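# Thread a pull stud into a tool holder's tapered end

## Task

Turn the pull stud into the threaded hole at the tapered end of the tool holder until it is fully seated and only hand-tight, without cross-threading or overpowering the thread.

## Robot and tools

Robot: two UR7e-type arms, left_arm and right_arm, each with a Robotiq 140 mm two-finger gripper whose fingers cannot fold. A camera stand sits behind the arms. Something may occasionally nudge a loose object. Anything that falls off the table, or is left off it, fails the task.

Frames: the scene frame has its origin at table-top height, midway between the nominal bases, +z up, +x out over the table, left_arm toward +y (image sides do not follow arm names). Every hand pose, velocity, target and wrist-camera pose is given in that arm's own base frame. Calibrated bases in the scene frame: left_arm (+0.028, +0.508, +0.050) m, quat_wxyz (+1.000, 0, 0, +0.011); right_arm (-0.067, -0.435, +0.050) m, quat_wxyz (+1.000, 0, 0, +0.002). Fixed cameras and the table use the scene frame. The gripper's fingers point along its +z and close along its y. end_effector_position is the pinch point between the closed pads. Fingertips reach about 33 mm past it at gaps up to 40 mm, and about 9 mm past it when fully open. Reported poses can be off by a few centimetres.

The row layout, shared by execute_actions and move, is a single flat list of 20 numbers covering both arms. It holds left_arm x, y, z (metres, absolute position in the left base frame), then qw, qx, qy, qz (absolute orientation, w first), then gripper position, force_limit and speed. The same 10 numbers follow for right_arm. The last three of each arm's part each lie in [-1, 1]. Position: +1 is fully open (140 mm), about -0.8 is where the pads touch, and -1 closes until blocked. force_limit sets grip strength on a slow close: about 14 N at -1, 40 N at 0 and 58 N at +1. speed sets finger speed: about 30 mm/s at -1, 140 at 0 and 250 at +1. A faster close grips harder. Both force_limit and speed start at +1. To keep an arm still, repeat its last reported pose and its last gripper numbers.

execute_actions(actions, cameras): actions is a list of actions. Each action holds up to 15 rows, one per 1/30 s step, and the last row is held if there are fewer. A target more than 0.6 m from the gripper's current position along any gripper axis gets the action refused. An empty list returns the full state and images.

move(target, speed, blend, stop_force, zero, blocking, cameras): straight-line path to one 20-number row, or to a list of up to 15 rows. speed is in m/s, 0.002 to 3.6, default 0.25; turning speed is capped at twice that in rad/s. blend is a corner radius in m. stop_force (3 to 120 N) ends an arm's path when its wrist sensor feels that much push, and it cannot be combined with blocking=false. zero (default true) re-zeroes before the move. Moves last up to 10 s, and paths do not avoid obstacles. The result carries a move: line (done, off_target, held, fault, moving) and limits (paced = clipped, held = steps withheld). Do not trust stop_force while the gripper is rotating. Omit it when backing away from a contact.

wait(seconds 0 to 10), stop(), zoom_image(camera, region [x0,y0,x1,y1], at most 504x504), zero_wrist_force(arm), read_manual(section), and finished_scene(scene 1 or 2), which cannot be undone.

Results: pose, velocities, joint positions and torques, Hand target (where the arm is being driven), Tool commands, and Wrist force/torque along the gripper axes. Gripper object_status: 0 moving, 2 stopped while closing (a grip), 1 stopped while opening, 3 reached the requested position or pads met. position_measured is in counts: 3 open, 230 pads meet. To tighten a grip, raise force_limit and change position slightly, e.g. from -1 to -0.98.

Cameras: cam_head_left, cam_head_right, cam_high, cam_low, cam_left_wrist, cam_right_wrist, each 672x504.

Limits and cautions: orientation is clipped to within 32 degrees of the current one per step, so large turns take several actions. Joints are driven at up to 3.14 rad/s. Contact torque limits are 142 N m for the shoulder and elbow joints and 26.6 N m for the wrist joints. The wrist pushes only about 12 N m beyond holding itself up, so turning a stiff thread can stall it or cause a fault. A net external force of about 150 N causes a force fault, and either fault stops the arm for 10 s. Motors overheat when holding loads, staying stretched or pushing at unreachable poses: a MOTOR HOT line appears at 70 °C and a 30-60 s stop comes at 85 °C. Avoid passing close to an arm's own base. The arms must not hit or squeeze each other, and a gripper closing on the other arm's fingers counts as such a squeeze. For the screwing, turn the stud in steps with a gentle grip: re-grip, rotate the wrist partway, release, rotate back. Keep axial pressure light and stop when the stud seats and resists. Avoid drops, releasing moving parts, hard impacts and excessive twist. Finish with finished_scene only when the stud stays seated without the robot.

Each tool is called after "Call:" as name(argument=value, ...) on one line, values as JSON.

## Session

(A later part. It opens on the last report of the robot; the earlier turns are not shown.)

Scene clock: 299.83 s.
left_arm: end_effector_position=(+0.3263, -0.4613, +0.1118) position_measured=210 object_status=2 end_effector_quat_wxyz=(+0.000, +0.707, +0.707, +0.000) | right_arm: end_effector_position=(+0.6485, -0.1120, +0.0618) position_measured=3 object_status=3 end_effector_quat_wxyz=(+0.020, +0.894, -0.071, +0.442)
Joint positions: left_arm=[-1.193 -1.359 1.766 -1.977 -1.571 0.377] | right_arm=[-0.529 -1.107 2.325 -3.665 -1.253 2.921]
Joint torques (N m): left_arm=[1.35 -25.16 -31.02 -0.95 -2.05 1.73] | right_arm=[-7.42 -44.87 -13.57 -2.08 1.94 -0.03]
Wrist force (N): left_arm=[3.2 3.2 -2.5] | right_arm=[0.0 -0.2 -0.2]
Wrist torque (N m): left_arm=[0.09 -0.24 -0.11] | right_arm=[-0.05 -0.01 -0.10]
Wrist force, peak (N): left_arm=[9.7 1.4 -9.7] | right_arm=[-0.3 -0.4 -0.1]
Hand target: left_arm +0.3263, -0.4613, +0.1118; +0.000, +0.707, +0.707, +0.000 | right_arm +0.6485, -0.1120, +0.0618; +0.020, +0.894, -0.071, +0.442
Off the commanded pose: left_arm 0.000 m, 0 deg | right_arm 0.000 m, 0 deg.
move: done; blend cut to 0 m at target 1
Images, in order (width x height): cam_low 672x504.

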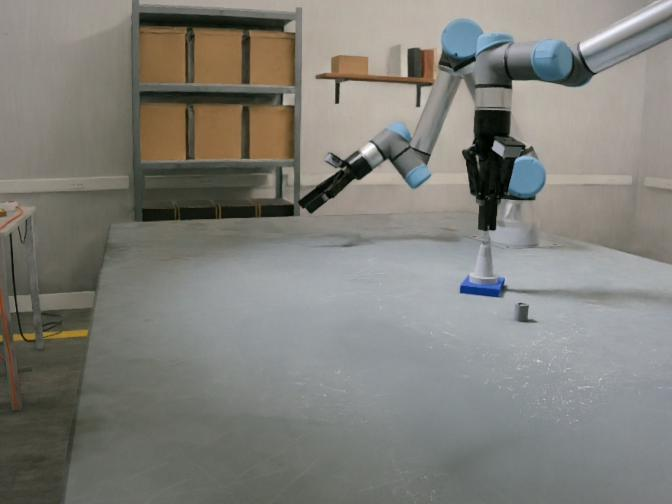

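Call:
move(target=[[0.3263,-0.4613,0.1113,0,-1,0,0,-1,-0.05,-1,0.6485,-0.1120,0.0618,0.020,0.894,-0.071,0.442,1,1,1],[0.3263,-0.4613,0.1108,0,-0.7071,0.7071,0,-1,-0.05,-1,0.6485,-0.1120,0.0618,0.020,0.894,-0.071,0.442,1,1,1],[0.3263,-0.4613,0.1103,0,0,1,0,-1,-0.05,-1,0.6485,-0.1120,0.0618,0.020,0.894,-0.071,0.442,1,1,1]], speed=0.7, blend=0.001)

Call:
move(target=[0.3263,-0.4613,0.1103,0,0,1,0,-0.4,-0.05,-0.8,0.6485,-0.1120,0.0618,0.020,0.894,-0.071,0.442,1,1,1])

Call:
move(target=[[0.3263,-0.4613,0.1103,0,-0.7071,0.7071,0,-0.4,-0.05,-0.8,0.6485,-0.1120,0.0618,0.020,0.894,-0.071,0.442,1,1,1],[0.3263,-0.4613,0.1103,0,-1,0,0,-0.4,-0.05,-0.8,0.6485,-0.1120,0.0618,0.020,0.894,-0.071,0.442,1,1,1],[0.3263,-0.4613,0.1103,0,-0.7071,-0.7071,0,-0.4,-0.05,-0.8,0.6485,-0.1120,0.0618,0.020,0.894,-0.071,0.442,1,1,1],[0.3263,-0.4613,0.1103,0,0,-1,0,-0.4,-0.05,-0.8,0.6485,-0.1120,0.0618,0.020,0.894,-0.071,0.442,1,1,1],[0.3263,-0.4613,0.1103,0,0.7071,-0.7071,0,-0.4,-0.05,-0.8,0.6485,-0.1120,0.0618,0.020,0.894,-0.071,0.442,1,1,1],[0.3263,-0.4613,0.1103,0,1,0,0,-0.4,-0.05,-0.8,0.6485,-0.1120,0.0618,0.020,0.894,-0.071,0.442,1,1,1],[0.3263,-0.4613,0.1103,0,0.7071,0.7071,0,-0.4,-0.05,-0.8,0.6485,-0.1120,0.0618,0.020,0.894,-0.071,0.442,1,1,1]], speed=1.1, blend=0.01, cameras=["cam_low"])

Call:
zoom_image(camera="cam_low", region=[450, 210, 520, 280])

Call:
move(target=[0.3263,-0.4613,0.1103,0,0.7071,0.7071,0,-1,-0.05,-1,0.6485,-0.1120,0.0618,0.020,0.894,-0.071,0.442,1,1,1])

Call:
move(target=[[0.3263,-0.4613,0.1098,0,1,0,0,-1,-0.05,-1,0.6485,-0.1120,0.0618,0.020,0.894,-0.071,0.442,1,1,1],[0.3263,-0.4613,0.1093,0,0.7071,-0.7071,0,-1,-0.05,-1,0.6485,-0.1120,0.0618,0.020,0.894,-0.071,0.442,1,1,1],[0.3263,-0.4613,0.1088,0,0,-1,0,-1,-0.05,-1,0.6485,-0.1120,0.0618,0.020,0.894,-0.071,0.442,1,1,1],[0.3263,-0.4613,0.1083,0,-0.7071,-0.7071,0,-1,-0.05,-1,0.6485,-0.1120,0.0618,0.020,0.894,-0.071,0.442,1,1,1],[0.3263,-0.4613,0.1078,0,-1,0,0,-1,-0.05,-1,0.6485,-0.1120,0.0618,0.020,0.894,-0.071,0.442,1,1,1],[0.3263,-0.4613,0.1073,0,-0.7071,0.7071,0,-1,-0.05,-1,0.6485,-0.1120,0.0618,0.020,0.894,-0.071,0.442,1,1,1],[0.3263,-0.4613,0.1068,0,0,1,0,-1,-0.05,-1,0.6485,-0.1120,0.0618,0.020,0.894,-0.071,0.442,1,1,1]], cameras=["cam_low"], speed=0.7, blend=0.001)

Call:
zoom_image(camera="cam_low", region=[450, 210, 520, 280])

Scene clock: 333.00 s.
left_arm: end_effector_position=(+0.3263, -0.4613, +0.1103) position_measured=210 object_status=2 end_effector_quat_wxyz=(+0.000, +0.000, +1.000, +0.000) | right_arm: end_effector_position=(+0.6485, -0.1120, +0.0618) position_measured=3 object_status=3 end_effector_quat_wxyz=(+0.020, +0.894, -0.071, +0.442)
Joint positions: left_arm=[-1.193 -1.358 1.768 -1.981 -1.571 5.09] | right_arm=[-0.529 -1.107 2.325 -3.665 -1.253 2.921]
Joint torques (N m): left_arm=[5.55 -31.13 -34.1 -0.62 -0.12 1.78] | right_arm=[-7.04 -44.61 -14.37 -2.15 2.03 0.02]
Wrist force (N): left_arm=[-1.0 -0.1 7.5] | right_arm=[0.0 -0.4 0.0]
Wrist torque (N m): left_arm=[0.16 -0.24 -0.07] | right_arm=[-0.09 0.01 -0.09]
Wrist force, peak (N): left_arm=[8.7 0.2 5.7] | right_arm=[0.1 -0.4 -0.4]
Hand target: left_arm +0.3263, -0.4613, +0.1103; +0.000, +0.000, +1.000, +0.000 | right_arm +0.6485, -0.1120, +0.0618; +0.020, +0.894, -0.071, +0.442
Off the commanded pose: left_arm 0.000 m, 0 deg | right_arm 0.000 m, 0 deg.
move: done

Scene clock: 333.67 s.
left_arm: end_effector_position=(+0.3263, -0.4613, +0.1103) position_measured=179 object_status=0 end_effector_quat_wxyz=(+0.000, +0.000, +1.000, +0.000) | right_arm: end_effector_position=(+0.6485, -0.1120, +0.0618) position_measured=3 object_status=3 end_effector_quat_wxyz=(+0.020, +0.894, -0.071, +0.442)
Joint positions: left_arm=[-1.193 -1.358 1.768 -1.981 -1.571 5.09] | right_arm=[-0.529 -1.107 2.325 -3.665 -1.253 2.921]
Joint torques (N m): left_arm=[-2.38 -36.68 -20.32 -1.2 1.82 1.98] | right_arm=[-7.49 -44.38 -14.41 -2.24 1.98 -0.01]
Wrist force (N): left_arm=[-0.7 1.5 -1.4] | right_arm=[-0.2 -0.2 0.0]
Wrist torque (N m): left_arm=[0.05 -0.25 -0.10] | right_arm=[-0.05 0.04 -0.10]
Wrist force, peak (N): left_arm=[-1.2 0.0 7.5] | right_arm=[-0.2 -0.5 -0.1]
Hand target: left_arm +0.3263, -0.4613, +0.1103; +0.000, +0.000, +1.000, +0.000 | right_arm +0.6485, -0.1120, +0.0618; +0.020, +0.894, -0.071, +0.442
Off the commanded pose: left_arm 0.000 m, 0 deg | right_arm 0.000 m, 0 deg.
move: done

Scene clock: 339.50 s.
left_arm: end_effector_position=(+0.3263, -0.4613, +0.1103) position_measured=179 object_status=3 end_effector_quat_wxyz=(+0.000, +0.707, +0.707, +0.000) | right_arm: end_effector_position=(+0.6485, -0.1120, +0.0618) position_measured=3 object_status=3 end_effector_quat_wxyz=(+0.020, +0.894, -0.071, +0.442)
Joint positions: left_arm=[-1.193 -1.358 1.768 -1.981 -1.571 -5.905] | right_arm=[-0.529 -1.107 2.325 -3.665 -1.253 2.921]
Joint torques (N m): left_arm=[-2.75 -42.49 -16.67 -0.42 0.57 -1.46] | right_arm=[-6.65 -45.13 -15.61 -2.17 1.91 0.06]
Wrist force (N): left_arm=[-0.7 1.5 -1.5] | right_arm=[0.1 -0.2 -0.1]
Wrist torque (N m): left_arm=[0.04 -0.26 -0.29] | right_arm=[-0.04 -0.01 -0.10]
Wrist force, peak (N): left_arm=[-0.8 1.5 -2.1] | right_arm=[0.0 -0.5 -0.1]
Hand target: left_arm +0.3263, -0.4613, +0.1103; +0.000, +0.707, +0.707, +0.000 | right_arm +0.6485, -0.1120, +0.0618; +0.020, +0.894, -0.071, +0.442
Off the commanded pose: left_arm 0.000 m, 0 deg | right_arm 0.000 m, 0 deg.
move: done
Images, in order (width x height): cam_low 672x504.

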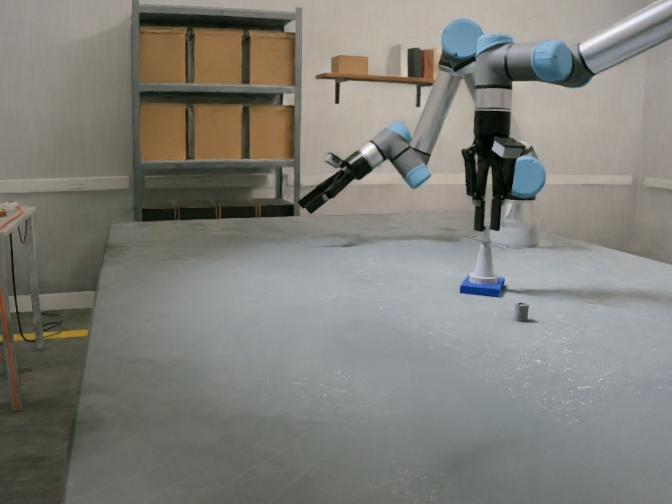

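Scaled by 7.200 from the camera's 672x504 image, which has a finer 960x720 frame.

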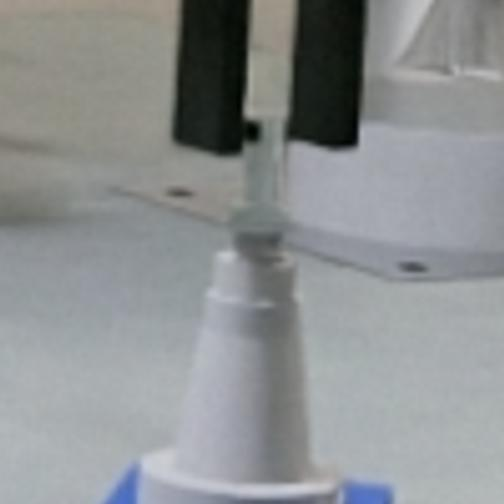

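Scene clock: 340.43 s.
left_arm: end_effector_position=(+0.3263, -0.4613, +0.1103) position_measured=210 object_status=0 end_effector_quat_wxyz=(+0.000, +0.707, +0.707, +0.000) | right_arm: end_effector_position=(+0.6485, -0.1120, +0.0618) position_measured=3 object_status=3 end_effector_quat_wxyz=(+0.020, +0.894, -0.071, +0.442)
Joint positions: left_arm=[-1.193 -1.358 1.768 -1.981 -1.571 -5.906] | right_arm=[-0.529 -1.107 2.325 -3.665 -1.253 2.921]
Joint torques (N m): left_arm=[6.97 -40.94 -19.33 -1.08 -2.38 -1.82] | right_arm=[-7.15 -44.87 -15.68 -2.14 1.96 0.06]
Wrist force (N): left_arm=[-0.8 2.9 -3.3] | right_arm=[0.0 -0.3 -0.1]
Wrist torque (N m): left_arm=[0.01 -0.26 -0.28] | right_arm=[-0.06 0.00 -0.10]
Wrist force, peak (N): left_arm=[-0.9 3.1 -3.4] | right_arm=[0.0 -0.4 0.0]
Hand target: left_arm +0.3263, -0.4613, +0.1103; +0.000, +0.707, +0.707, +0.000 | right_arm +0.6485, -0.1120, +0.0618; +0.020, +0.894, -0.071, +0.442
Off the commanded pose: left_arm 0.000 m, 0 deg | right_arm 0.000 m, 0 deg.
move: done

Scene clock: 349.63 s.
left_arm: end_effector_position=(+0.3263, -0.4613, +0.1068) position_measured=210 object_status=2 end_effector_quat_wxyz=(+0.000, +0.000, +1.000, +0.000) | right_arm: end_effector_position=(+0.6485, -0.1120, +0.0618) position_measured=3 object_status=3 end_effector_quat_wxyz=(+0.020, +0.894, -0.071, +0.442)
Joint positions: left_arm=[-1.193 -1.355 1.774 -1.99 -1.571 5.09] | right_arm=[-0.529 -1.107 2.325 -3.665 -1.253 2.921]
Joint torques (N m): left_arm=[1.39 -35.22 -36.3 -0.48 -2.11 1.74] | right_arm=[-6.94 -43.99 -16.7 -2.14 2.04 -0.05]
Wrist force (N): left_arm=[-8.3 -0.6 16.4] | right_arm=[0.0 -0.2 -0.2]
Wrist torque (N m): left_arm=[0.16 -0.23 -0.14] | right_arm=[-0.05 0.00 -0.10]
Wrist force, peak (N): left_arm=[-6.7 -2.0 17.2] | right_arm=[-0.2 -0.6 -0.1]
Hand target: left_arm +0.3263, -0.4613, +0.1068; +0.000, +0.000, +1.000, +0.000 | right_arm +0.6485, -0.1120, +0.0618; +0.020, +0.894, -0.071, +0.442
Off the commanded pose: left_arm 0.000 m, 0 deg | right_arm 0.000 m, 0 deg.
move: done; blend cut to 0 m at target 1
Images, in order (width x height): cam_low 672x504.

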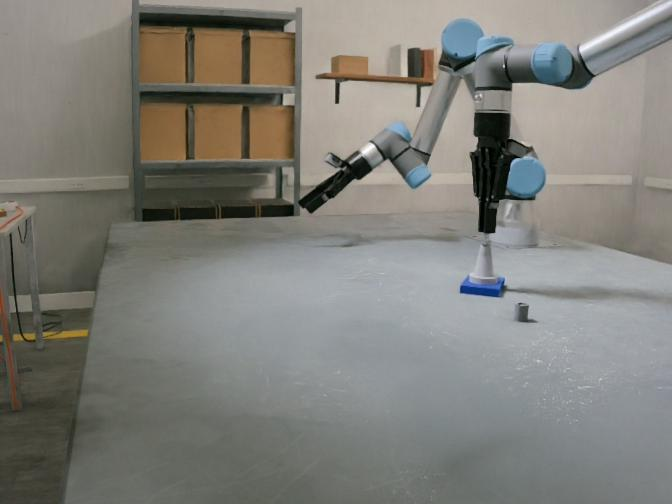

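Scaled by 7.200 from the camera's 672x504 image, which has a finer 960x720 frame.

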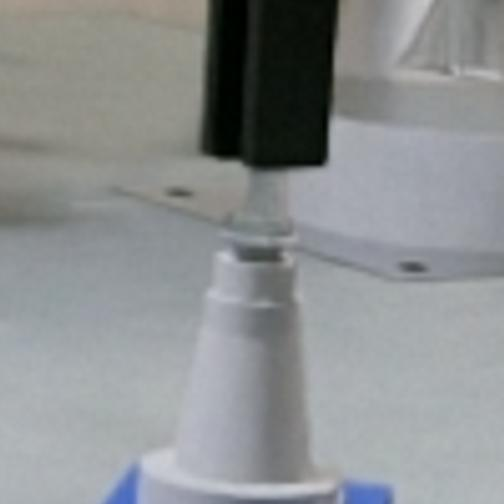

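Call:
move(target=[0.3263,-0.4613,0.1064,0,0,1,0,-0.4,-0.05,-0.8,0.6485,-0.1120,0.0618,0.020,0.894,-0.071,0.442,1,1,1])

Call:
move(target=[[0.3263,-0.4613,0.1064,0,-0.7071,0.7071,0,-0.4,-0.05,-0.8,0.6485,-0.1120,0.0618,0.020,0.894,-0.071,0.442,1,1,1],[0.3263,-0.4613,0.1064,0,-1,0,0,-0.4,-0.05,-0.8,0.6485,-0.1120,0.0618,0.020,0.894,-0.071,0.442,1,1,1],[0.3263,-0.4613,0.1064,0,-0.7071,-0.7071,0,-0.4,-0.05,-0.8,0.6485,-0.1120,0.0618,0.020,0.894,-0.071,0.442,1,1,1],[0.3263,-0.4613,0.1064,0,0,-1,0,-0.4,-0.05,-0.8,0.6485,-0.1120,0.0618,0.020,0.894,-0.071,0.442,1,1,1],[0.3263,-0.4613,0.1064,0,0.7071,-0.7071,0,-0.4,-0.05,-0.8,0.6485,-0.1120,0.0618,0.020,0.894,-0.071,0.442,1,1,1],[0.3263,-0.4613,0.1064,0,1,0,0,-0.4,-0.05,-0.8,0.6485,-0.1120,0.0618,0.020,0.894,-0.071,0.442,1,1,1],[0.3263,-0.4613,0.1064,0,0.7071,0.7071,0,-0.4,-0.05,-0.8,0.6485,-0.1120,0.0618,0.020,0.894,-0.071,0.442,1,1,1]], speed=1.1, blend=0.01)

Call:
move(target=[0.3263,-0.4613,0.1064,0,0.7071,0.7071,0,-1,-0.05,-1,0.6485,-0.1120,0.0618,0.020,0.894,-0.071,0.442,1,1,1])

Call:
move(target=[[0.3263,-0.4613,0.1058,0,1,0,0,-1,-0.05,-1,0.6485,-0.1120,0.0618,0.020,0.894,-0.071,0.442,1,1,1],[0.3263,-0.4613,0.1053,0,0.7071,-0.7071,0,-1,-0.05,-1,0.6485,-0.1120,0.0618,0.020,0.894,-0.071,0.442,1,1,1],[0.3263,-0.4613,0.1047,0,0,-1,0,-1,-0.05,-1,0.6485,-0.1120,0.0618,0.020,0.894,-0.071,0.442,1,1,1],[0.3263,-0.4613,0.1042,0,-0.7071,-0.7071,0,-1,-0.05,-1,0.6485,-0.1120,0.0618,0.020,0.894,-0.071,0.442,1,1,1]], cameras=["cam_low"], speed=0.6, blend=0.001)

Call:
zoom_image(camera="cam_low", region=[450, 210, 520, 280])

Scene clock: 365.83 s.
left_arm: end_effector_position=(+0.3263, -0.4613, +0.1064) position_measured=179 object_status=3 end_effector_quat_wxyz=(+0.000, +0.000, +1.000, +0.000) | right_arm: end_effector_position=(+0.6485, -0.1120, +0.0618) position_measured=3 object_status=3 end_effector_quat_wxyz=(+0.020, +0.894, -0.071, +0.442)
Joint positions: left_arm=[-1.193 -1.354 1.775 -1.991 -1.571 5.09] | right_arm=[-0.529 -1.107 2.325 -3.665 -1.253 2.921]
Joint torques (N m): left_arm=[-0.71 -24.58 -15.55 -5.23 0.01 1.8] | right_arm=[-6.75 -44.54 -17.84 -2.16 1.94 -0.07]
Wrist force (N): left_arm=[-1.0 1.6 -1.4] | right_arm=[0.0 -0.2 0.0]
Wrist torque (N m): left_arm=[0.07 -0.20 -0.10] | right_arm=[-0.05 -0.01 -0.09]
Wrist force, peak (N): left_arm=[-8.6 -0.9 16.7] | right_arm=[-0.1 -0.5 0.1]
Hand target: left_arm +0.3263, -0.4613, +0.1064; +0.000, +0.000, +1.000, +0.000 | right_arm +0.6485, -0.1120, +0.0618; +0.020, +0.894, -0.071, +0.442
Off the commanded pose: left_arm 0.000 m, 0 deg | right_arm 0.000 m, 0 deg.
move: done

Scene clock: 371.67 s.
left_arm: end_effector_position=(+0.3263, -0.4613, +0.1064) position_measured=179 object_status=3 end_effector_quat_wxyz=(+0.000, +0.707, +0.707, +0.000) | right_arm: end_effector_position=(+0.6485, -0.1120, +0.0618) position_measured=3 object_status=3 end_effector_quat_wxyz=(+0.020, +0.894, -0.071, +0.442)
Joint positions: left_arm=[-1.193 -1.354 1.775 -1.991 -1.571 -5.905] | right_arm=[-0.529 -1.107 2.325 -3.665 -1.253 2.921]
Joint torques (N m): left_arm=[-2.87 -42.91 -16.47 -0.46 0.53 -1.49] | right_arm=[-6.6 -44.26 -17.88 -2.3 2.06 0]
Wrist force (N): left_arm=[-0.9 1.6 -0.9] | right_arm=[-0.1 -0.1 -0.1]
Wrist torque (N m): left_arm=[0.08 -0.22 -0.29] | right_arm=[-0.03 0.02 -0.09]
Wrist force, peak (N): left_arm=[-0.4 2.0 -1.9] | right_arm=[-0.2 -0.4 -0.2]
Hand target: left_arm +0.3263, -0.4613, +0.1064; +0.000, +0.707, +0.707, +0.000 | right_arm +0.6485, -0.1120, +0.0618; +0.020, +0.894, -0.071, +0.442
Off the commanded pose: left_arm 0.000 m, 0 deg | right_arm 0.000 m, 0 deg.
move: done

Scene clock: 372.60 s.
left_arm: end_effector_position=(+0.3263, -0.4613, +0.1064) position_measured=210 object_status=0 end_effector_quat_wxyz=(+0.000, +0.707, +0.707, +0.000) | right_arm: end_effector_position=(+0.6485, -0.1120, +0.0618) position_measured=3 object_status=3 end_effector_quat_wxyz=(+0.020, +0.894, -0.071, +0.442)
Joint positions: left_arm=[-1.193 -1.354 1.775 -1.991 -1.571 -5.906] | right_arm=[-0.529 -1.107 2.325 -3.665 -1.253 2.921]
Joint torques (N m): left_arm=[6.9 -40.8 -18.46 -1.05 -2.33 -1.81] | right_arm=[-6.74 -44.15 -17.71 -2.21 1.92 -0.15]
Wrist force (N): left_arm=[-1.0 3.9 -4.7] | right_arm=[-0.2 -0.2 0.1]
Wrist torque (N m): left_arm=[0.00 -0.23 -0.27] | right_arm=[-0.05 0.03 -0.09]
Wrist force, peak (N): left_arm=[-0.9 4.0 -4.7] | right_arm=[0.1 -0.4 0.1]
Hand target: left_arm +0.3263, -0.4613, +0.1064; +0.000, +0.707, +0.707, +0.000 | right_arm +0.6485, -0.1120, +0.0618; +0.020, +0.894, -0.071, +0.442
Off the commanded pose: left_arm 0.000 m, 0 deg | right_arm 0.000 m, 0 deg.
move: done

Scene clock: 379.10 s.
left_arm: end_effector_position=(+0.3263, -0.4613, +0.1042) position_measured=210 object_status=2 end_effector_quat_wxyz=(+0.000, +0.707, +0.707, +0.000) | right_arm: end_effector_position=(+0.6485, -0.1120, +0.0618) position_measured=3 object_status=3 end_effector_quat_wxyz=(+0.020, +0.894, -0.071, +0.442)
Joint positions: left_arm=[-1.193 -1.352 1.778 -1.997 -1.571 0.377] | right_arm=[-0.529 -1.107 2.325 -3.665 -1.253 2.921]
Joint torques (N m): left_arm=[3.72 -26.21 -30.97 0.2 -0.85 1.71] | right_arm=[-6.95 -44.68 -17.42 -2.3 2.01 0.07]
Wrist force (N): left_arm=[-1.1 5.0 0.1] | right_arm=[0.0 -0.1 -0.2]
Wrist torque (N m): left_arm=[0.03 -0.29 -0.07] | right_arm=[-0.02 -0.01 -0.10]
Wrist force, peak (N): left_arm=[1.4 -0.6 -6.3] | right_arm=[-0.1 -0.5 0.0]
Hand target: left_arm +0.3263, -0.4613, +0.1042; +0.000, +0.707, +0.707, +0.000 | right_arm +0.6485, -0.1120, +0.0618; +0.020, +0.894, -0.071, +0.442
Off the commanded pose: left_arm 0.000 m, 0 deg | right_arm 0.000 m, 0 deg.
move: done; blend cut to 0 m at target 1
Images, in order (width x height): cam_low 672x504.

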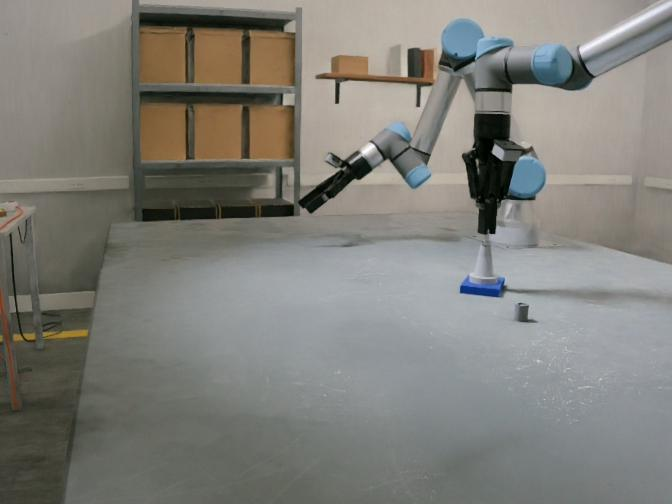

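Scaled by 7.200 from the camera's 672x504 image, which has a finer 960x720 frame.

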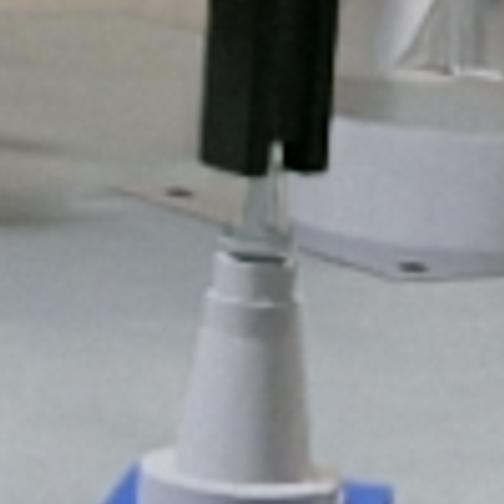

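Call:
move(target=[[0.3263,-0.4613,0.1037,0,-1,0,0,-1,-0.05,-1,0.6485,-0.1120,0.0618,0.020,0.894,-0.071,0.442,1,1,1],[0.3263,-0.4613,0.1032,0,-0.7071,0.7071,0,-1,-0.05,-1,0.6485,-0.1120,0.0618,0.020,0.894,-0.071,0.442,1,1,1],[0.3263,-0.4613,0.1027,0,0,1,0,-1,-0.05,-1,0.6485,-0.1120,0.0618,0.020,0.894,-0.071,0.442,1,1,1]], speed=0.5, blend=0.001, cameras=["cam_low"])

Call:
zoom_image(camera="cam_low", region=[450, 210, 520, 280])

Call:
move(target=[0.3263,-0.4613,0.1027,0,0,1,0,-0.4,-0.05,-0.8,0.6485,-0.1120,0.0618,0.020,0.894,-0.071,0.442,1,1,1])

Call:
move(target=[[0.3263,-0.4613,0.1027,0,-0.7071,0.7071,0,-0.4,-0.05,-0.8,0.6485,-0.1120,0.0618,0.020,0.894,-0.071,0.442,1,1,1],[0.3263,-0.4613,0.1027,0,-1,0,0,-0.4,-0.05,-0.8,0.6485,-0.1120,0.0618,0.020,0.894,-0.071,0.442,1,1,1],[0.3263,-0.4613,0.1027,0,-0.7071,-0.7071,0,-0.4,-0.05,-0.8,0.6485,-0.1120,0.0618,0.020,0.894,-0.071,0.442,1,1,1],[0.3263,-0.4613,0.1027,0,0,-1,0,-0.4,-0.05,-0.8,0.6485,-0.1120,0.0618,0.020,0.894,-0.071,0.442,1,1,1]], speed=1.1, blend=0.01)

Call:
move(target=[0.3263,-0.4613,0.1027,0,0,-1,0,-1,0,-1,0.6485,-0.1120,0.0618,0.020,0.894,-0.071,0.442,1,1,1])

Call:
move(target=[0.3263,-0.4613,0.1023,0,-0.7071,-0.7071,0,-1,0,-1,0.6485,-0.1120,0.0618,0.020,0.894,-0.071,0.442,1,1,1], speed=0.3, cameras=["cam_low"])

Call:
zoom_image(camera="cam_low", region=[450, 210, 520, 280])

Scene clock: 401.63 s.
left_arm: end_effector_position=(+0.3263, -0.4613, +0.1027) position_measured=210 object_status=2 end_effector_quat_wxyz=(+0.000, +0.000, +1.000, +0.000) | right_arm: end_effector_position=(+0.6485, -0.1120, +0.0618) position_measured=3 object_status=3 end_effector_quat_wxyz=(+0.020, +0.894, -0.071, +0.442)
Joint positions: left_arm=[-1.193 -1.351 1.78 -2.001 -1.571 5.09] | right_arm=[-0.529 -1.107 2.325 -3.665 -1.253 2.921]
Joint torques (N m): left_arm=[2 -30.34 -34.49 -0.52 -3.02 1.81] | right_arm=[-6.92 -44.58 -17.67 -2.06 1.94 -0.07]
Wrist force (N): left_arm=[-8.1 0.7 10.0] | right_arm=[0.0 -0.3 0.0]
Wrist torque (N m): left_arm=[0.19 -0.23 -0.11] | right_arm=[-0.05 0.00 -0.09]
Wrist force, peak (N): left_arm=[-8.3 -1.5 10.8] | right_arm=[0.0 -0.5 -0.3]
Hand target: left_arm +0.3263, -0.4613, +0.1027; +0.000, +0.000, +1.000, +0.000 | right_arm +0.6485, -0.1120, +0.0618; +0.020, +0.894, -0.071, +0.442
Off the commanded pose: left_arm 0.000 m, 0 deg | right_arm 0.000 m, 0 deg.
move: done
Images, in order (width x height): cam_low 672x504.

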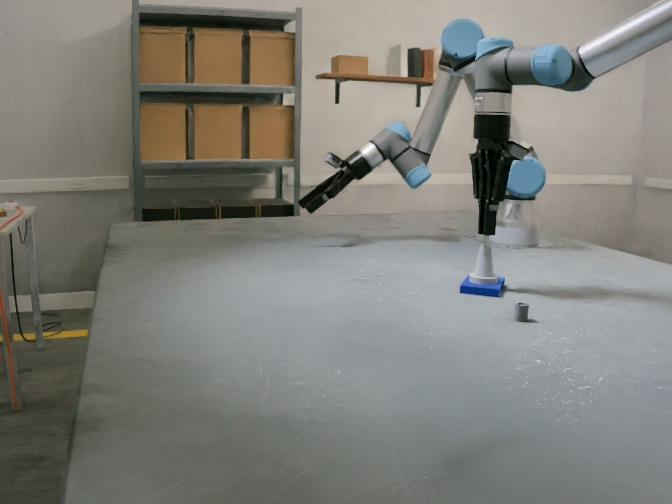

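Scaled by 7.200 from the camera's 672x504 image, which has a finer 960x720 frame.

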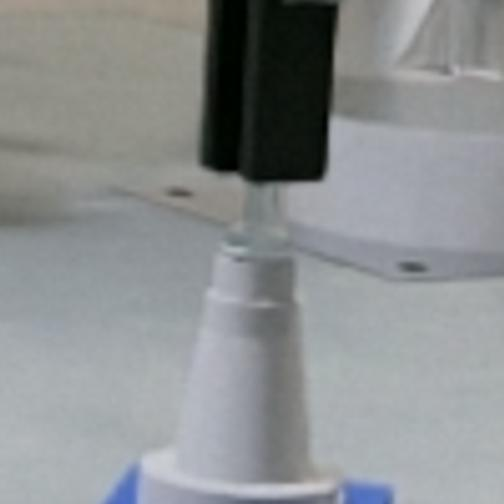

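Scene clock: 402.30 s.
left_arm: end_effector_position=(+0.3263, -0.4613, +0.1027) position_measured=179 object_status=0 end_effector_quat_wxyz=(+0.000, +0.000, +1.000, +0.000) | right_arm: end_effector_position=(+0.6485, -0.1120, +0.0618) position_measured=3 object_status=3 end_effector_quat_wxyz=(+0.020, +0.894, -0.071, +0.442)
Joint positions: left_arm=[-1.193 -1.351 1.78 -2.001 -1.571 5.09] | right_arm=[-0.529 -1.107 2.325 -3.665 -1.253 2.921]
Joint torques (N m): left_arm=[-6.06 -31.77 -20.09 -0.14 1.82 1.83] | right_arm=[-6.44 -45.08 -18.07 -2.3 2.06 -0.02]
Wrist force (N): left_arm=[-0.8 1.6 -0.9] | right_arm=[0.1 -0.2 0.0]
Wrist torque (N m): left_arm=[0.06 -0.24 -0.10] | right_arm=[-0.03 -0.03 -0.10]
Wrist force, peak (N): left_arm=[-8.4 0.3 9.8] | right_arm=[-0.1 -0.4 0.1]
Hand target: left_arm +0.3263, -0.4613, +0.1027; +0.000, +0.000, +1.000, +0.000 | right_arm +0.6485, -0.1120, +0.0618; +0.020, +0.894, -0.071, +0.442
Off the commanded pose: left_arm 0.000 m, 0 deg | right_arm 0.000 m, 0 deg.
move: done

Scene clock: 405.97 s.
left_arm: end_effector_position=(+0.3263, -0.4613, +0.1027) position_measured=179 object_status=3 end_effector_quat_wxyz=(+0.000, +0.000, +1.000, +0.000) | right_arm: end_effector_position=(+0.6485, -0.1120, +0.0618) position_measured=3 object_status=3 end_effector_quat_wxyz=(+0.020, +0.894, -0.071, +0.442)
Joint positions: left_arm=[-1.193 -1.351 1.78 -2.001 -1.571 -1.193] | right_arm=[-0.529 -1.107 2.325 -3.665 -1.253 2.921]
Joint torques (N m): left_arm=[-2.77 -42.59 -16.57 -0.5 0.35 -1.53] | right_arm=[-6.63 -45.42 -18.2 -2.09 1.88 0.02]
Wrist force (N): left_arm=[-0.9 1.6 -1.1] | right_arm=[0.0 -0.3 0.0]
Wrist torque (N m): left_arm=[0.06 -0.22 -0.28] | right_arm=[-0.06 0.00 -0.10]
Wrist force, peak (N): left_arm=[-0.8 2.2 -1.6] | right_arm=[-0.3 -0.4 -0.2]
Hand target: left_arm +0.3263, -0.4613, +0.1027; +0.000, +0.000, +1.000, +0.000 | right_arm +0.6485, -0.1120, +0.0618; +0.020, +0.894, -0.071, +0.442
Off the commanded pose: left_arm 0.000 m, 0 deg | right_arm 0.000 m, 0 deg.
move: done

Scene clock: 407.13 s.
left_arm: end_effector_position=(+0.3263, -0.4613, +0.1027) position_measured=212 object_status=0 end_effector_quat_wxyz=(+0.000, +0.000, +1.000, +0.000) | right_arm: end_effector_position=(+0.6485, -0.1120, +0.0618) position_measured=3 object_status=3 end_effector_quat_wxyz=(+0.020, +0.894, -0.071, +0.442)
Joint positions: left_arm=[-1.193 -1.351 1.78 -2.001 -1.571 -1.193] | right_arm=[-0.529 -1.107 2.325 -3.665 -1.253 2.921]
Joint torques (N m): left_arm=[7.9 -39.83 -20.14 -1.12 -1.97 -1.79] | right_arm=[-7.01 -44.53 -17.67 -2.28 1.98 0.15]
Wrist force (N): left_arm=[-0.7 2.3 -7.3] | right_arm=[0.0 -0.2 0.1]
Wrist torque (N m): left_arm=[0.02 -0.25 -0.27] | right_arm=[-0.04 0.00 -0.10]
Wrist force, peak (N): left_arm=[-0.8 2.6 -7.7] | right_arm=[0.1 -0.4 -0.2]
Hand target: left_arm +0.3263, -0.4613, +0.1027; +0.000, +0.000, +1.000, +0.000 | right_arm +0.6485, -0.1120, +0.0618; +0.020, +0.894, -0.071, +0.442
Off the commanded pose: left_arm 0.000 m, 0 deg | right_arm 0.000 m, 0 deg.
move: done

Scene clock: 410.27 s.
left_arm: end_effector_position=(+0.3263, -0.4613, +0.1023) position_measured=212 object_status=2 end_effector_quat_wxyz=(+0.000, +0.707, +0.707, +0.000) | right_arm: end_effector_position=(+0.6485, -0.1120, +0.0618) position_measured=3 object_status=3 end_effector_quat_wxyz=(+0.020, +0.894, -0.071, +0.442)
Joint positions: left_arm=[-1.193 -1.35 1.781 -2.002 -1.571 0.377] | right_arm=[-0.529 -1.107 2.325 -3.665 -1.253 2.921]
Joint torques (N m): left_arm=[4.91 -22.11 -30.99 -5.56 -4.72 1.53] | right_arm=[-6.75 -44.32 -17.59 -2.17 2.05 0.11]
Wrist force (N): left_arm=[7.0 7.3 -5.9] | right_arm=[0.1 -0.2 0.0]
Wrist torque (N m): left_arm=[-0.02 -0.27 -0.13] | right_arm=[-0.04 -0.02 -0.10]
Wrist force, peak (N): left_arm=[7.2 7.5 -6.5] | right_arm=[0.1 -0.5 0.0]
Hand target: left_arm +0.3263, -0.4613, +0.1023; +0.000, +0.707, +0.707, +0.000 | right_arm +0.6485, -0.1120, +0.0618; +0.020, +0.894, -0.071, +0.442
Off the commanded pose: left_arm 0.000 m, 0 deg | right_arm 0.000 m, 0 deg.
move: done
Images, in order (width x height): cam_low 672x504.

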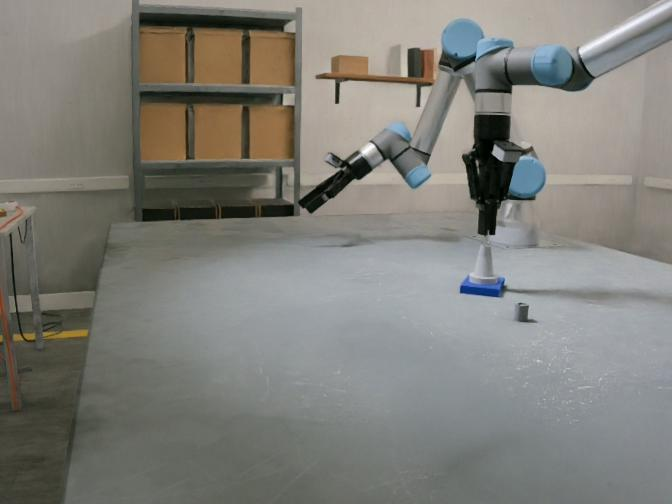

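Scaled by 7.200 from the camera's 672x504 image, which has a finer 960x720 frame.

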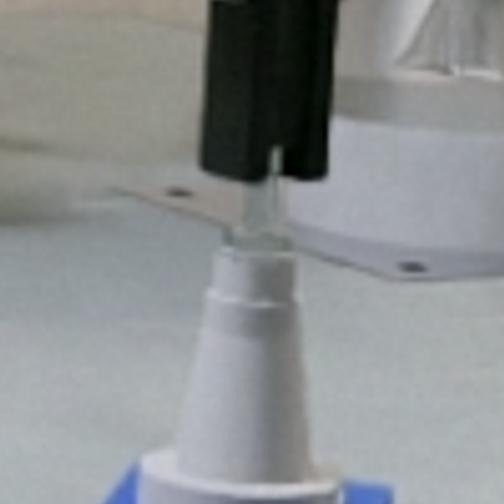

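Call:
move(target=[0.3263,-0.4613,0.1022,0,-1,0,0,-1,0,-1,0.6485,-0.1120,0.0618,0.020,0.894,-0.071,0.442,1,1,1], speed=0.25, cameras=["cam_low","cam_left_wrist"])

Call:
zoom_image(camera="cam_left_wrist", region=[280, 160, 430, 310])

Call:
move(target=[0.3263,-0.4613,0.1022,0,-0.7071,0.7071,0,-1,0,-1,0.6485,-0.1120,0.0618,0.020,0.894,-0.071,0.442,1,1,1], speed=0.25, cameras=["cam_low"])

Call:
zoom_image(camera="cam_low", region=[450, 210, 520, 280])

Scene clock: 419.37 s.
left_arm: end_effector_position=(+0.3263, -0.4613, +0.1022) position_measured=212 object_status=2 end_effector_quat_wxyz=(+0.000, +1.000, +0.000, +0.000) | right_arm: end_effector_position=(+0.6485, -0.1120, +0.0618) position_measured=3 object_status=3 end_effector_quat_wxyz=(+0.020, +0.894, -0.071, +0.442)
Joint positions: left_arm=[-1.193 -1.35 1.781 -2.002 -1.571 1.948] | right_arm=[-0.529 -1.107 2.325 -3.665 -1.253 2.921]
Joint torques (N m): left_arm=[9.44 -25.9 -32.2 -4.39 -1.67 1.38] | right_arm=[-7.48 -44.29 -17.65 -2.21 1.91 -0.01]
Wrist force (N): left_arm=[-2.9 0.2 0.3] | right_arm=[0.0 -0.2 0.1]
Wrist torque (N m): left_arm=[0.36 -0.35 -0.45] | right_arm=[-0.03 0.00 -0.10]
Wrist force, peak (N): left_arm=[16.7 10.2 18.5] | right_arm=[-0.1 -0.5 -0.1]
Hand target: left_arm +0.3263, -0.4613, +0.1022; +0.000, +1.000, +0.000, +0.000 | right_arm +0.6485, -0.1120, +0.0618; +0.020, +0.894, -0.071, +0.442
Off the commanded pose: left_arm 0.000 m, 0 deg | right_arm 0.000 m, 0 deg.
move: done
Images, in order (width x height): cam_low 672x504, cam_left_wrist 672x504.

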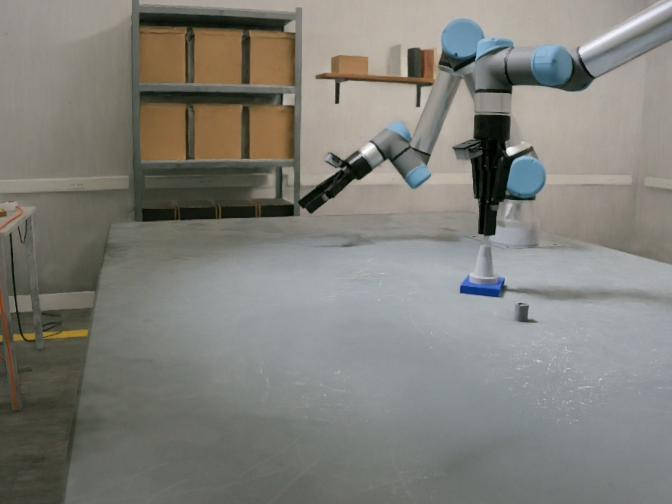

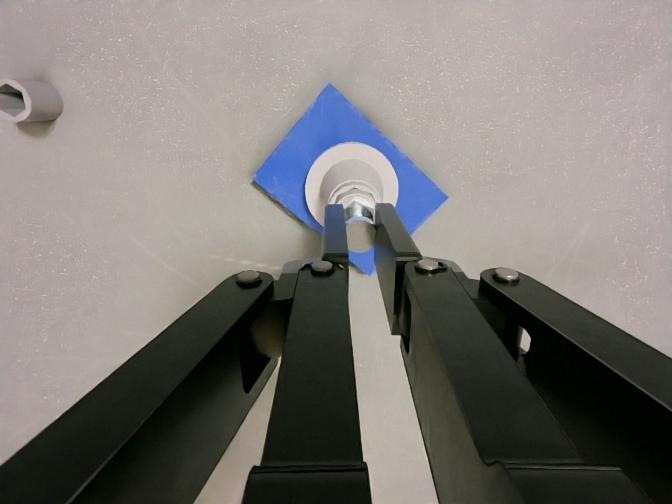

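Scaled by 3.360 from the camera's 672x504 image, which has a finer 960x720 frame.

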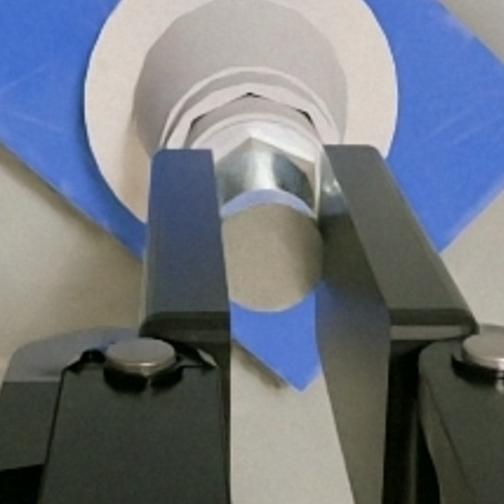

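Scene clock: 423.00 s.
left_arm: end_effector_position=(+0.3263, -0.4613, +0.1022) position_measured=212 object_status=2 end_effector_quat_wxyz=(+0.000, +0.707, -0.707, +0.000) | right_arm: end_effector_position=(+0.6485, -0.1120, +0.0618) position_measured=3 object_status=3 end_effector_quat_wxyz=(+0.020, +0.894, -0.071, +0.442)
Joint positions: left_arm=[-1.193 -1.35 1.781 -2.002 -1.571 3.519] | right_arm=[-0.529 -1.107 2.325 -3.665 -1.253 2.921]
Joint torques (N m): left_arm=[1.64 -30.34 -33.95 -4.12 -6.84 1.46] | right_arm=[-7.2 -44.72 -17.92 -2.08 2.08 0.05]
Wrist force (N): left_arm=[-8.7 -10.0 2.3] | right_arm=[0.0 -0.2 -0.1]
Wrist torque (N m): left_arm=[0.50 -0.30 -0.46] | right_arm=[-0.04 -0.01 -0.09]
Wrist force, peak (N): left_arm=[-8.6 -10.5 1.7] | right_arm=[0.1 -0.5 0.1]
Hand target: left_arm +0.3263, -0.4613, +0.1022; +0.000, +0.707, -0.707, +0.000 | right_arm +0.6485, -0.1120, +0.0618; +0.020, +0.894, -0.071, +0.442
Off the commanded pose: left_arm 0.000 m, 0 deg | right_arm 0.000 m, 0 deg.
move: done
Images, in order (width x height): cam_low 672x504.

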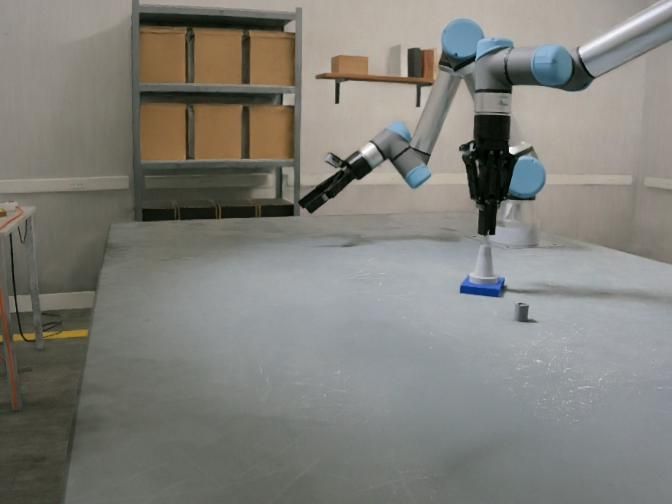

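Scaled by 7.200 from the camera's 672x504 image, which has a finer 960x720 frame.

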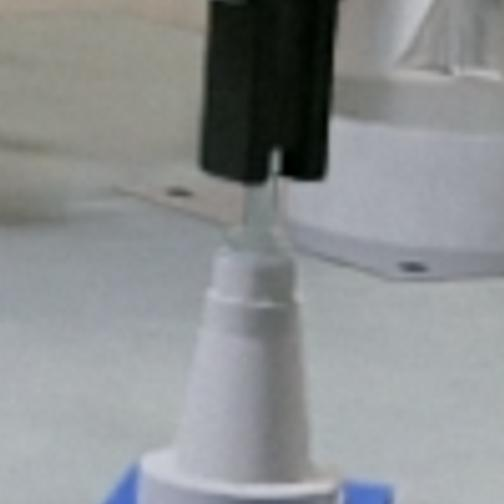

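Call:
move(target=[0.3263,-0.4613,0.1022,0,-0.7071,0.7071,0,-0.98,1,-1,0.6485,-0.1120,0.0618,0.020,0.894,-0.071,0.442,1,1,1])

Call:
move(target=[0.3263,-0.4613,0.1022,0,0,1,0,-0.98,1,-1,0.6485,-0.1120,0.0618,0.020,0.894,-0.071,0.442,1,1,1], speed=0.15)

Call:
move(target=[[0.3263,-0.4613,0.1022,0,0,1,0,-0.3,1,-0.8,0.6485,-0.1120,0.0618,0.020,0.894,-0.071,0.442,1,1,1],[0.3263,-0.4613,0.17,0,0,1,0,-0.3,1,-0.8,0.6485,-0.1120,0.0618,0.020,0.894,-0.071,0.442,1,1,1]], speed=0.15, cameras=["cam_low","cam_left_wrist"])

Call:
zoom_image(camera="cam_low", region=[450, 210, 520, 280])

Scene clock: 432.63 s.
left_arm: end_effector_position=(+0.3263, -0.4613, +0.1022) position_measured=213 object_status=2 end_effector_quat_wxyz=(+0.000, +0.707, -0.707, +0.000) | right_arm: end_effector_position=(+0.6485, -0.1120, +0.0618) position_measured=3 object_status=3 end_effector_quat_wxyz=(+0.020, +0.894, -0.071, +0.442)
Joint positions: left_arm=[-1.193 -1.35 1.781 -2.002 -1.571 3.519] | right_arm=[-0.529 -1.107 2.325 -3.665 -1.253 2.921]
Joint torques (N m): left_arm=[2.06 -25.61 -30.12 -1.58 -4.18 2.25] | right_arm=[-6.48 -44.08 -18.39 -2.12 2.06 -0.06]
Wrist force (N): left_arm=[-10.7 -8.7 -4.1] | right_arm=[0.0 -0.1 0.1]
Wrist torque (N m): left_arm=[0.52 -0.31 -0.50] | right_arm=[-0.01 0.01 -0.09]
Wrist force, peak (N): left_arm=[-10.9 -8.9 -4.0] | right_arm=[0.1 -0.4 -0.2]
Hand target: left_arm +0.3263, -0.4613, +0.1022; +0.000, +0.707, -0.707, +0.000 | right_arm +0.6485, -0.1120, +0.0618; +0.020, +0.894, -0.071, +0.442
Off the commanded pose: left_arm 0.000 m, 0 deg | right_arm 0.000 m, 0 deg.
move: done

Scene clock: 438.30 s.
left_arm: end_effector_position=(+0.3263, -0.4613, +0.1022) position_measured=213 object_status=2 end_effector_quat_wxyz=(+0.000, +0.000, +1.000, +0.000) | right_arm: end_effector_position=(+0.6485, -0.1120, +0.0618) position_measured=3 object_status=3 end_effector_quat_wxyz=(+0.020, +0.894, -0.071, +0.442)
Joint positions: left_arm=[-1.193 -1.35 1.781 -2.002 -1.571 5.09] | right_arm=[-0.529 -1.107 2.325 -3.665 -1.253 2.921]
Joint torques (N m): left_arm=[8.32 -35.62 -25.4 -1.74 -2.11 0.22] | right_arm=[-7.03 -44.52 -17.67 -2.21 1.9 0.01]
Wrist force (N): left_arm=[1.3 6.9 -3.9] | right_arm=[0.1 -0.2 0.0]
Wrist torque (N m): left_arm=[0.20 -0.25 -0.65] | right_arm=[-0.04 -0.03 -0.10]
Wrist force, peak (N): left_arm=[-10.9 -8.9 -4.4] | right_arm=[0.2 -0.5 -0.1]
Hand target: left_arm +0.3263, -0.4613, +0.1022; +0.000, +0.000, +1.000, +0.000 | right_arm +0.6485, -0.1120, +0.0618; +0.020, +0.894, -0.071, +0.442
Off the commanded pose: left_arm 0.000 m, 0 deg | right_arm 0.000 m, 0 deg.
move: done

Scene clock: 440.07 s.
left_arm: end_effector_position=(+0.3263, -0.4613, +0.1700) position_measured=167 object_status=3 end_effector_quat_wxyz=(+0.000, +0.000, +1.000, +0.000) | right_arm: end_effector_position=(+0.6485, -0.1120, +0.0618) position_measured=3 object_status=3 end_effector_quat_wxyz=(+0.020, +0.894, -0.071, +0.442)
Joint positions: left_arm=[-1.193 -1.405 1.664 -1.83 -1.571 5.09] | right_arm=[-0.529 -1.107 2.325 -3.665 -1.253 2.921]
Joint torques (N m): left_arm=[4.33 -23.55 -25.23 -3.59 0.38 0.56] | right_arm=[-7.06 -44.92 -17.87 -2.03 1.95 -0.16]
Wrist force (N): left_arm=[-0.3 3.5 -1.7] | right_arm=[-0.1 -0.2 0.0]
Wrist torque (N m): left_arm=[0.47 -0.34 -0.10] | right_arm=[-0.04 0.03 -0.10]
Wrist force, peak (N): left_arm=[1.7 7.3 -4.0] | right_arm=[-0.1 -0.4 -0.3]
Hand target: left_arm +0.3263, -0.4613, +0.1700; +0.000, +0.000, +1.000, +0.000 | right_arm +0.6485, -0.1120, +0.0618; +0.020, +0.894, -0.071, +0.442
Off the commanded pose: left_arm 0.000 m, 0 deg | right_arm 0.000 m, 0 deg.
move: done
Images, in order (width x height): cam_low 672x504, cam_left_wrist 672x504.

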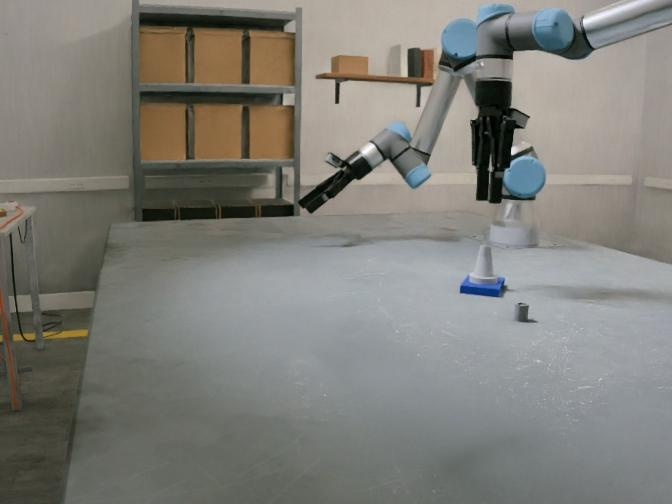

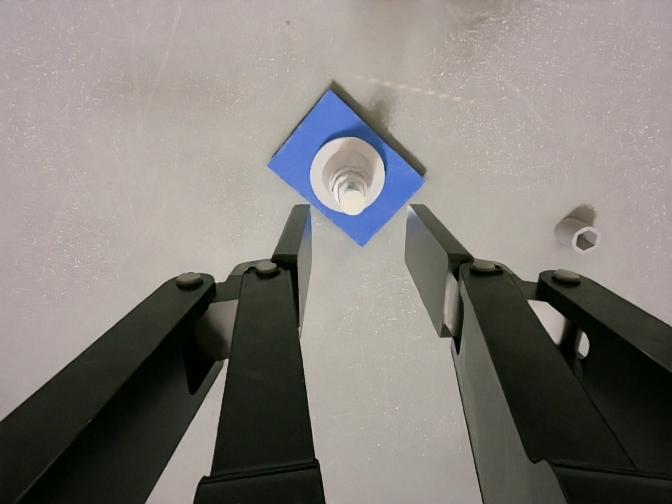

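Scaled by 7.200 from the camera's 672x504 image, which has a finer 960x720 frame.

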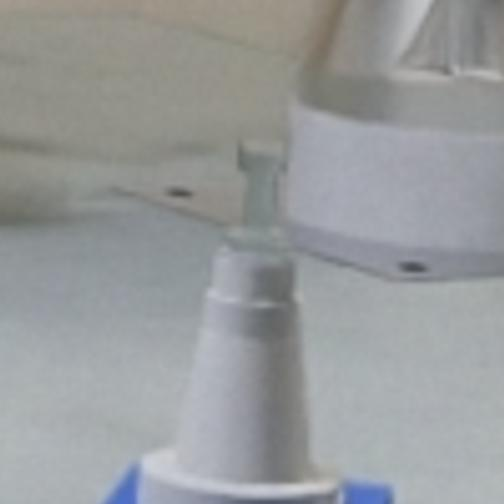

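Call:
finished_scene(scene=1)

The scene is finished: the task was done.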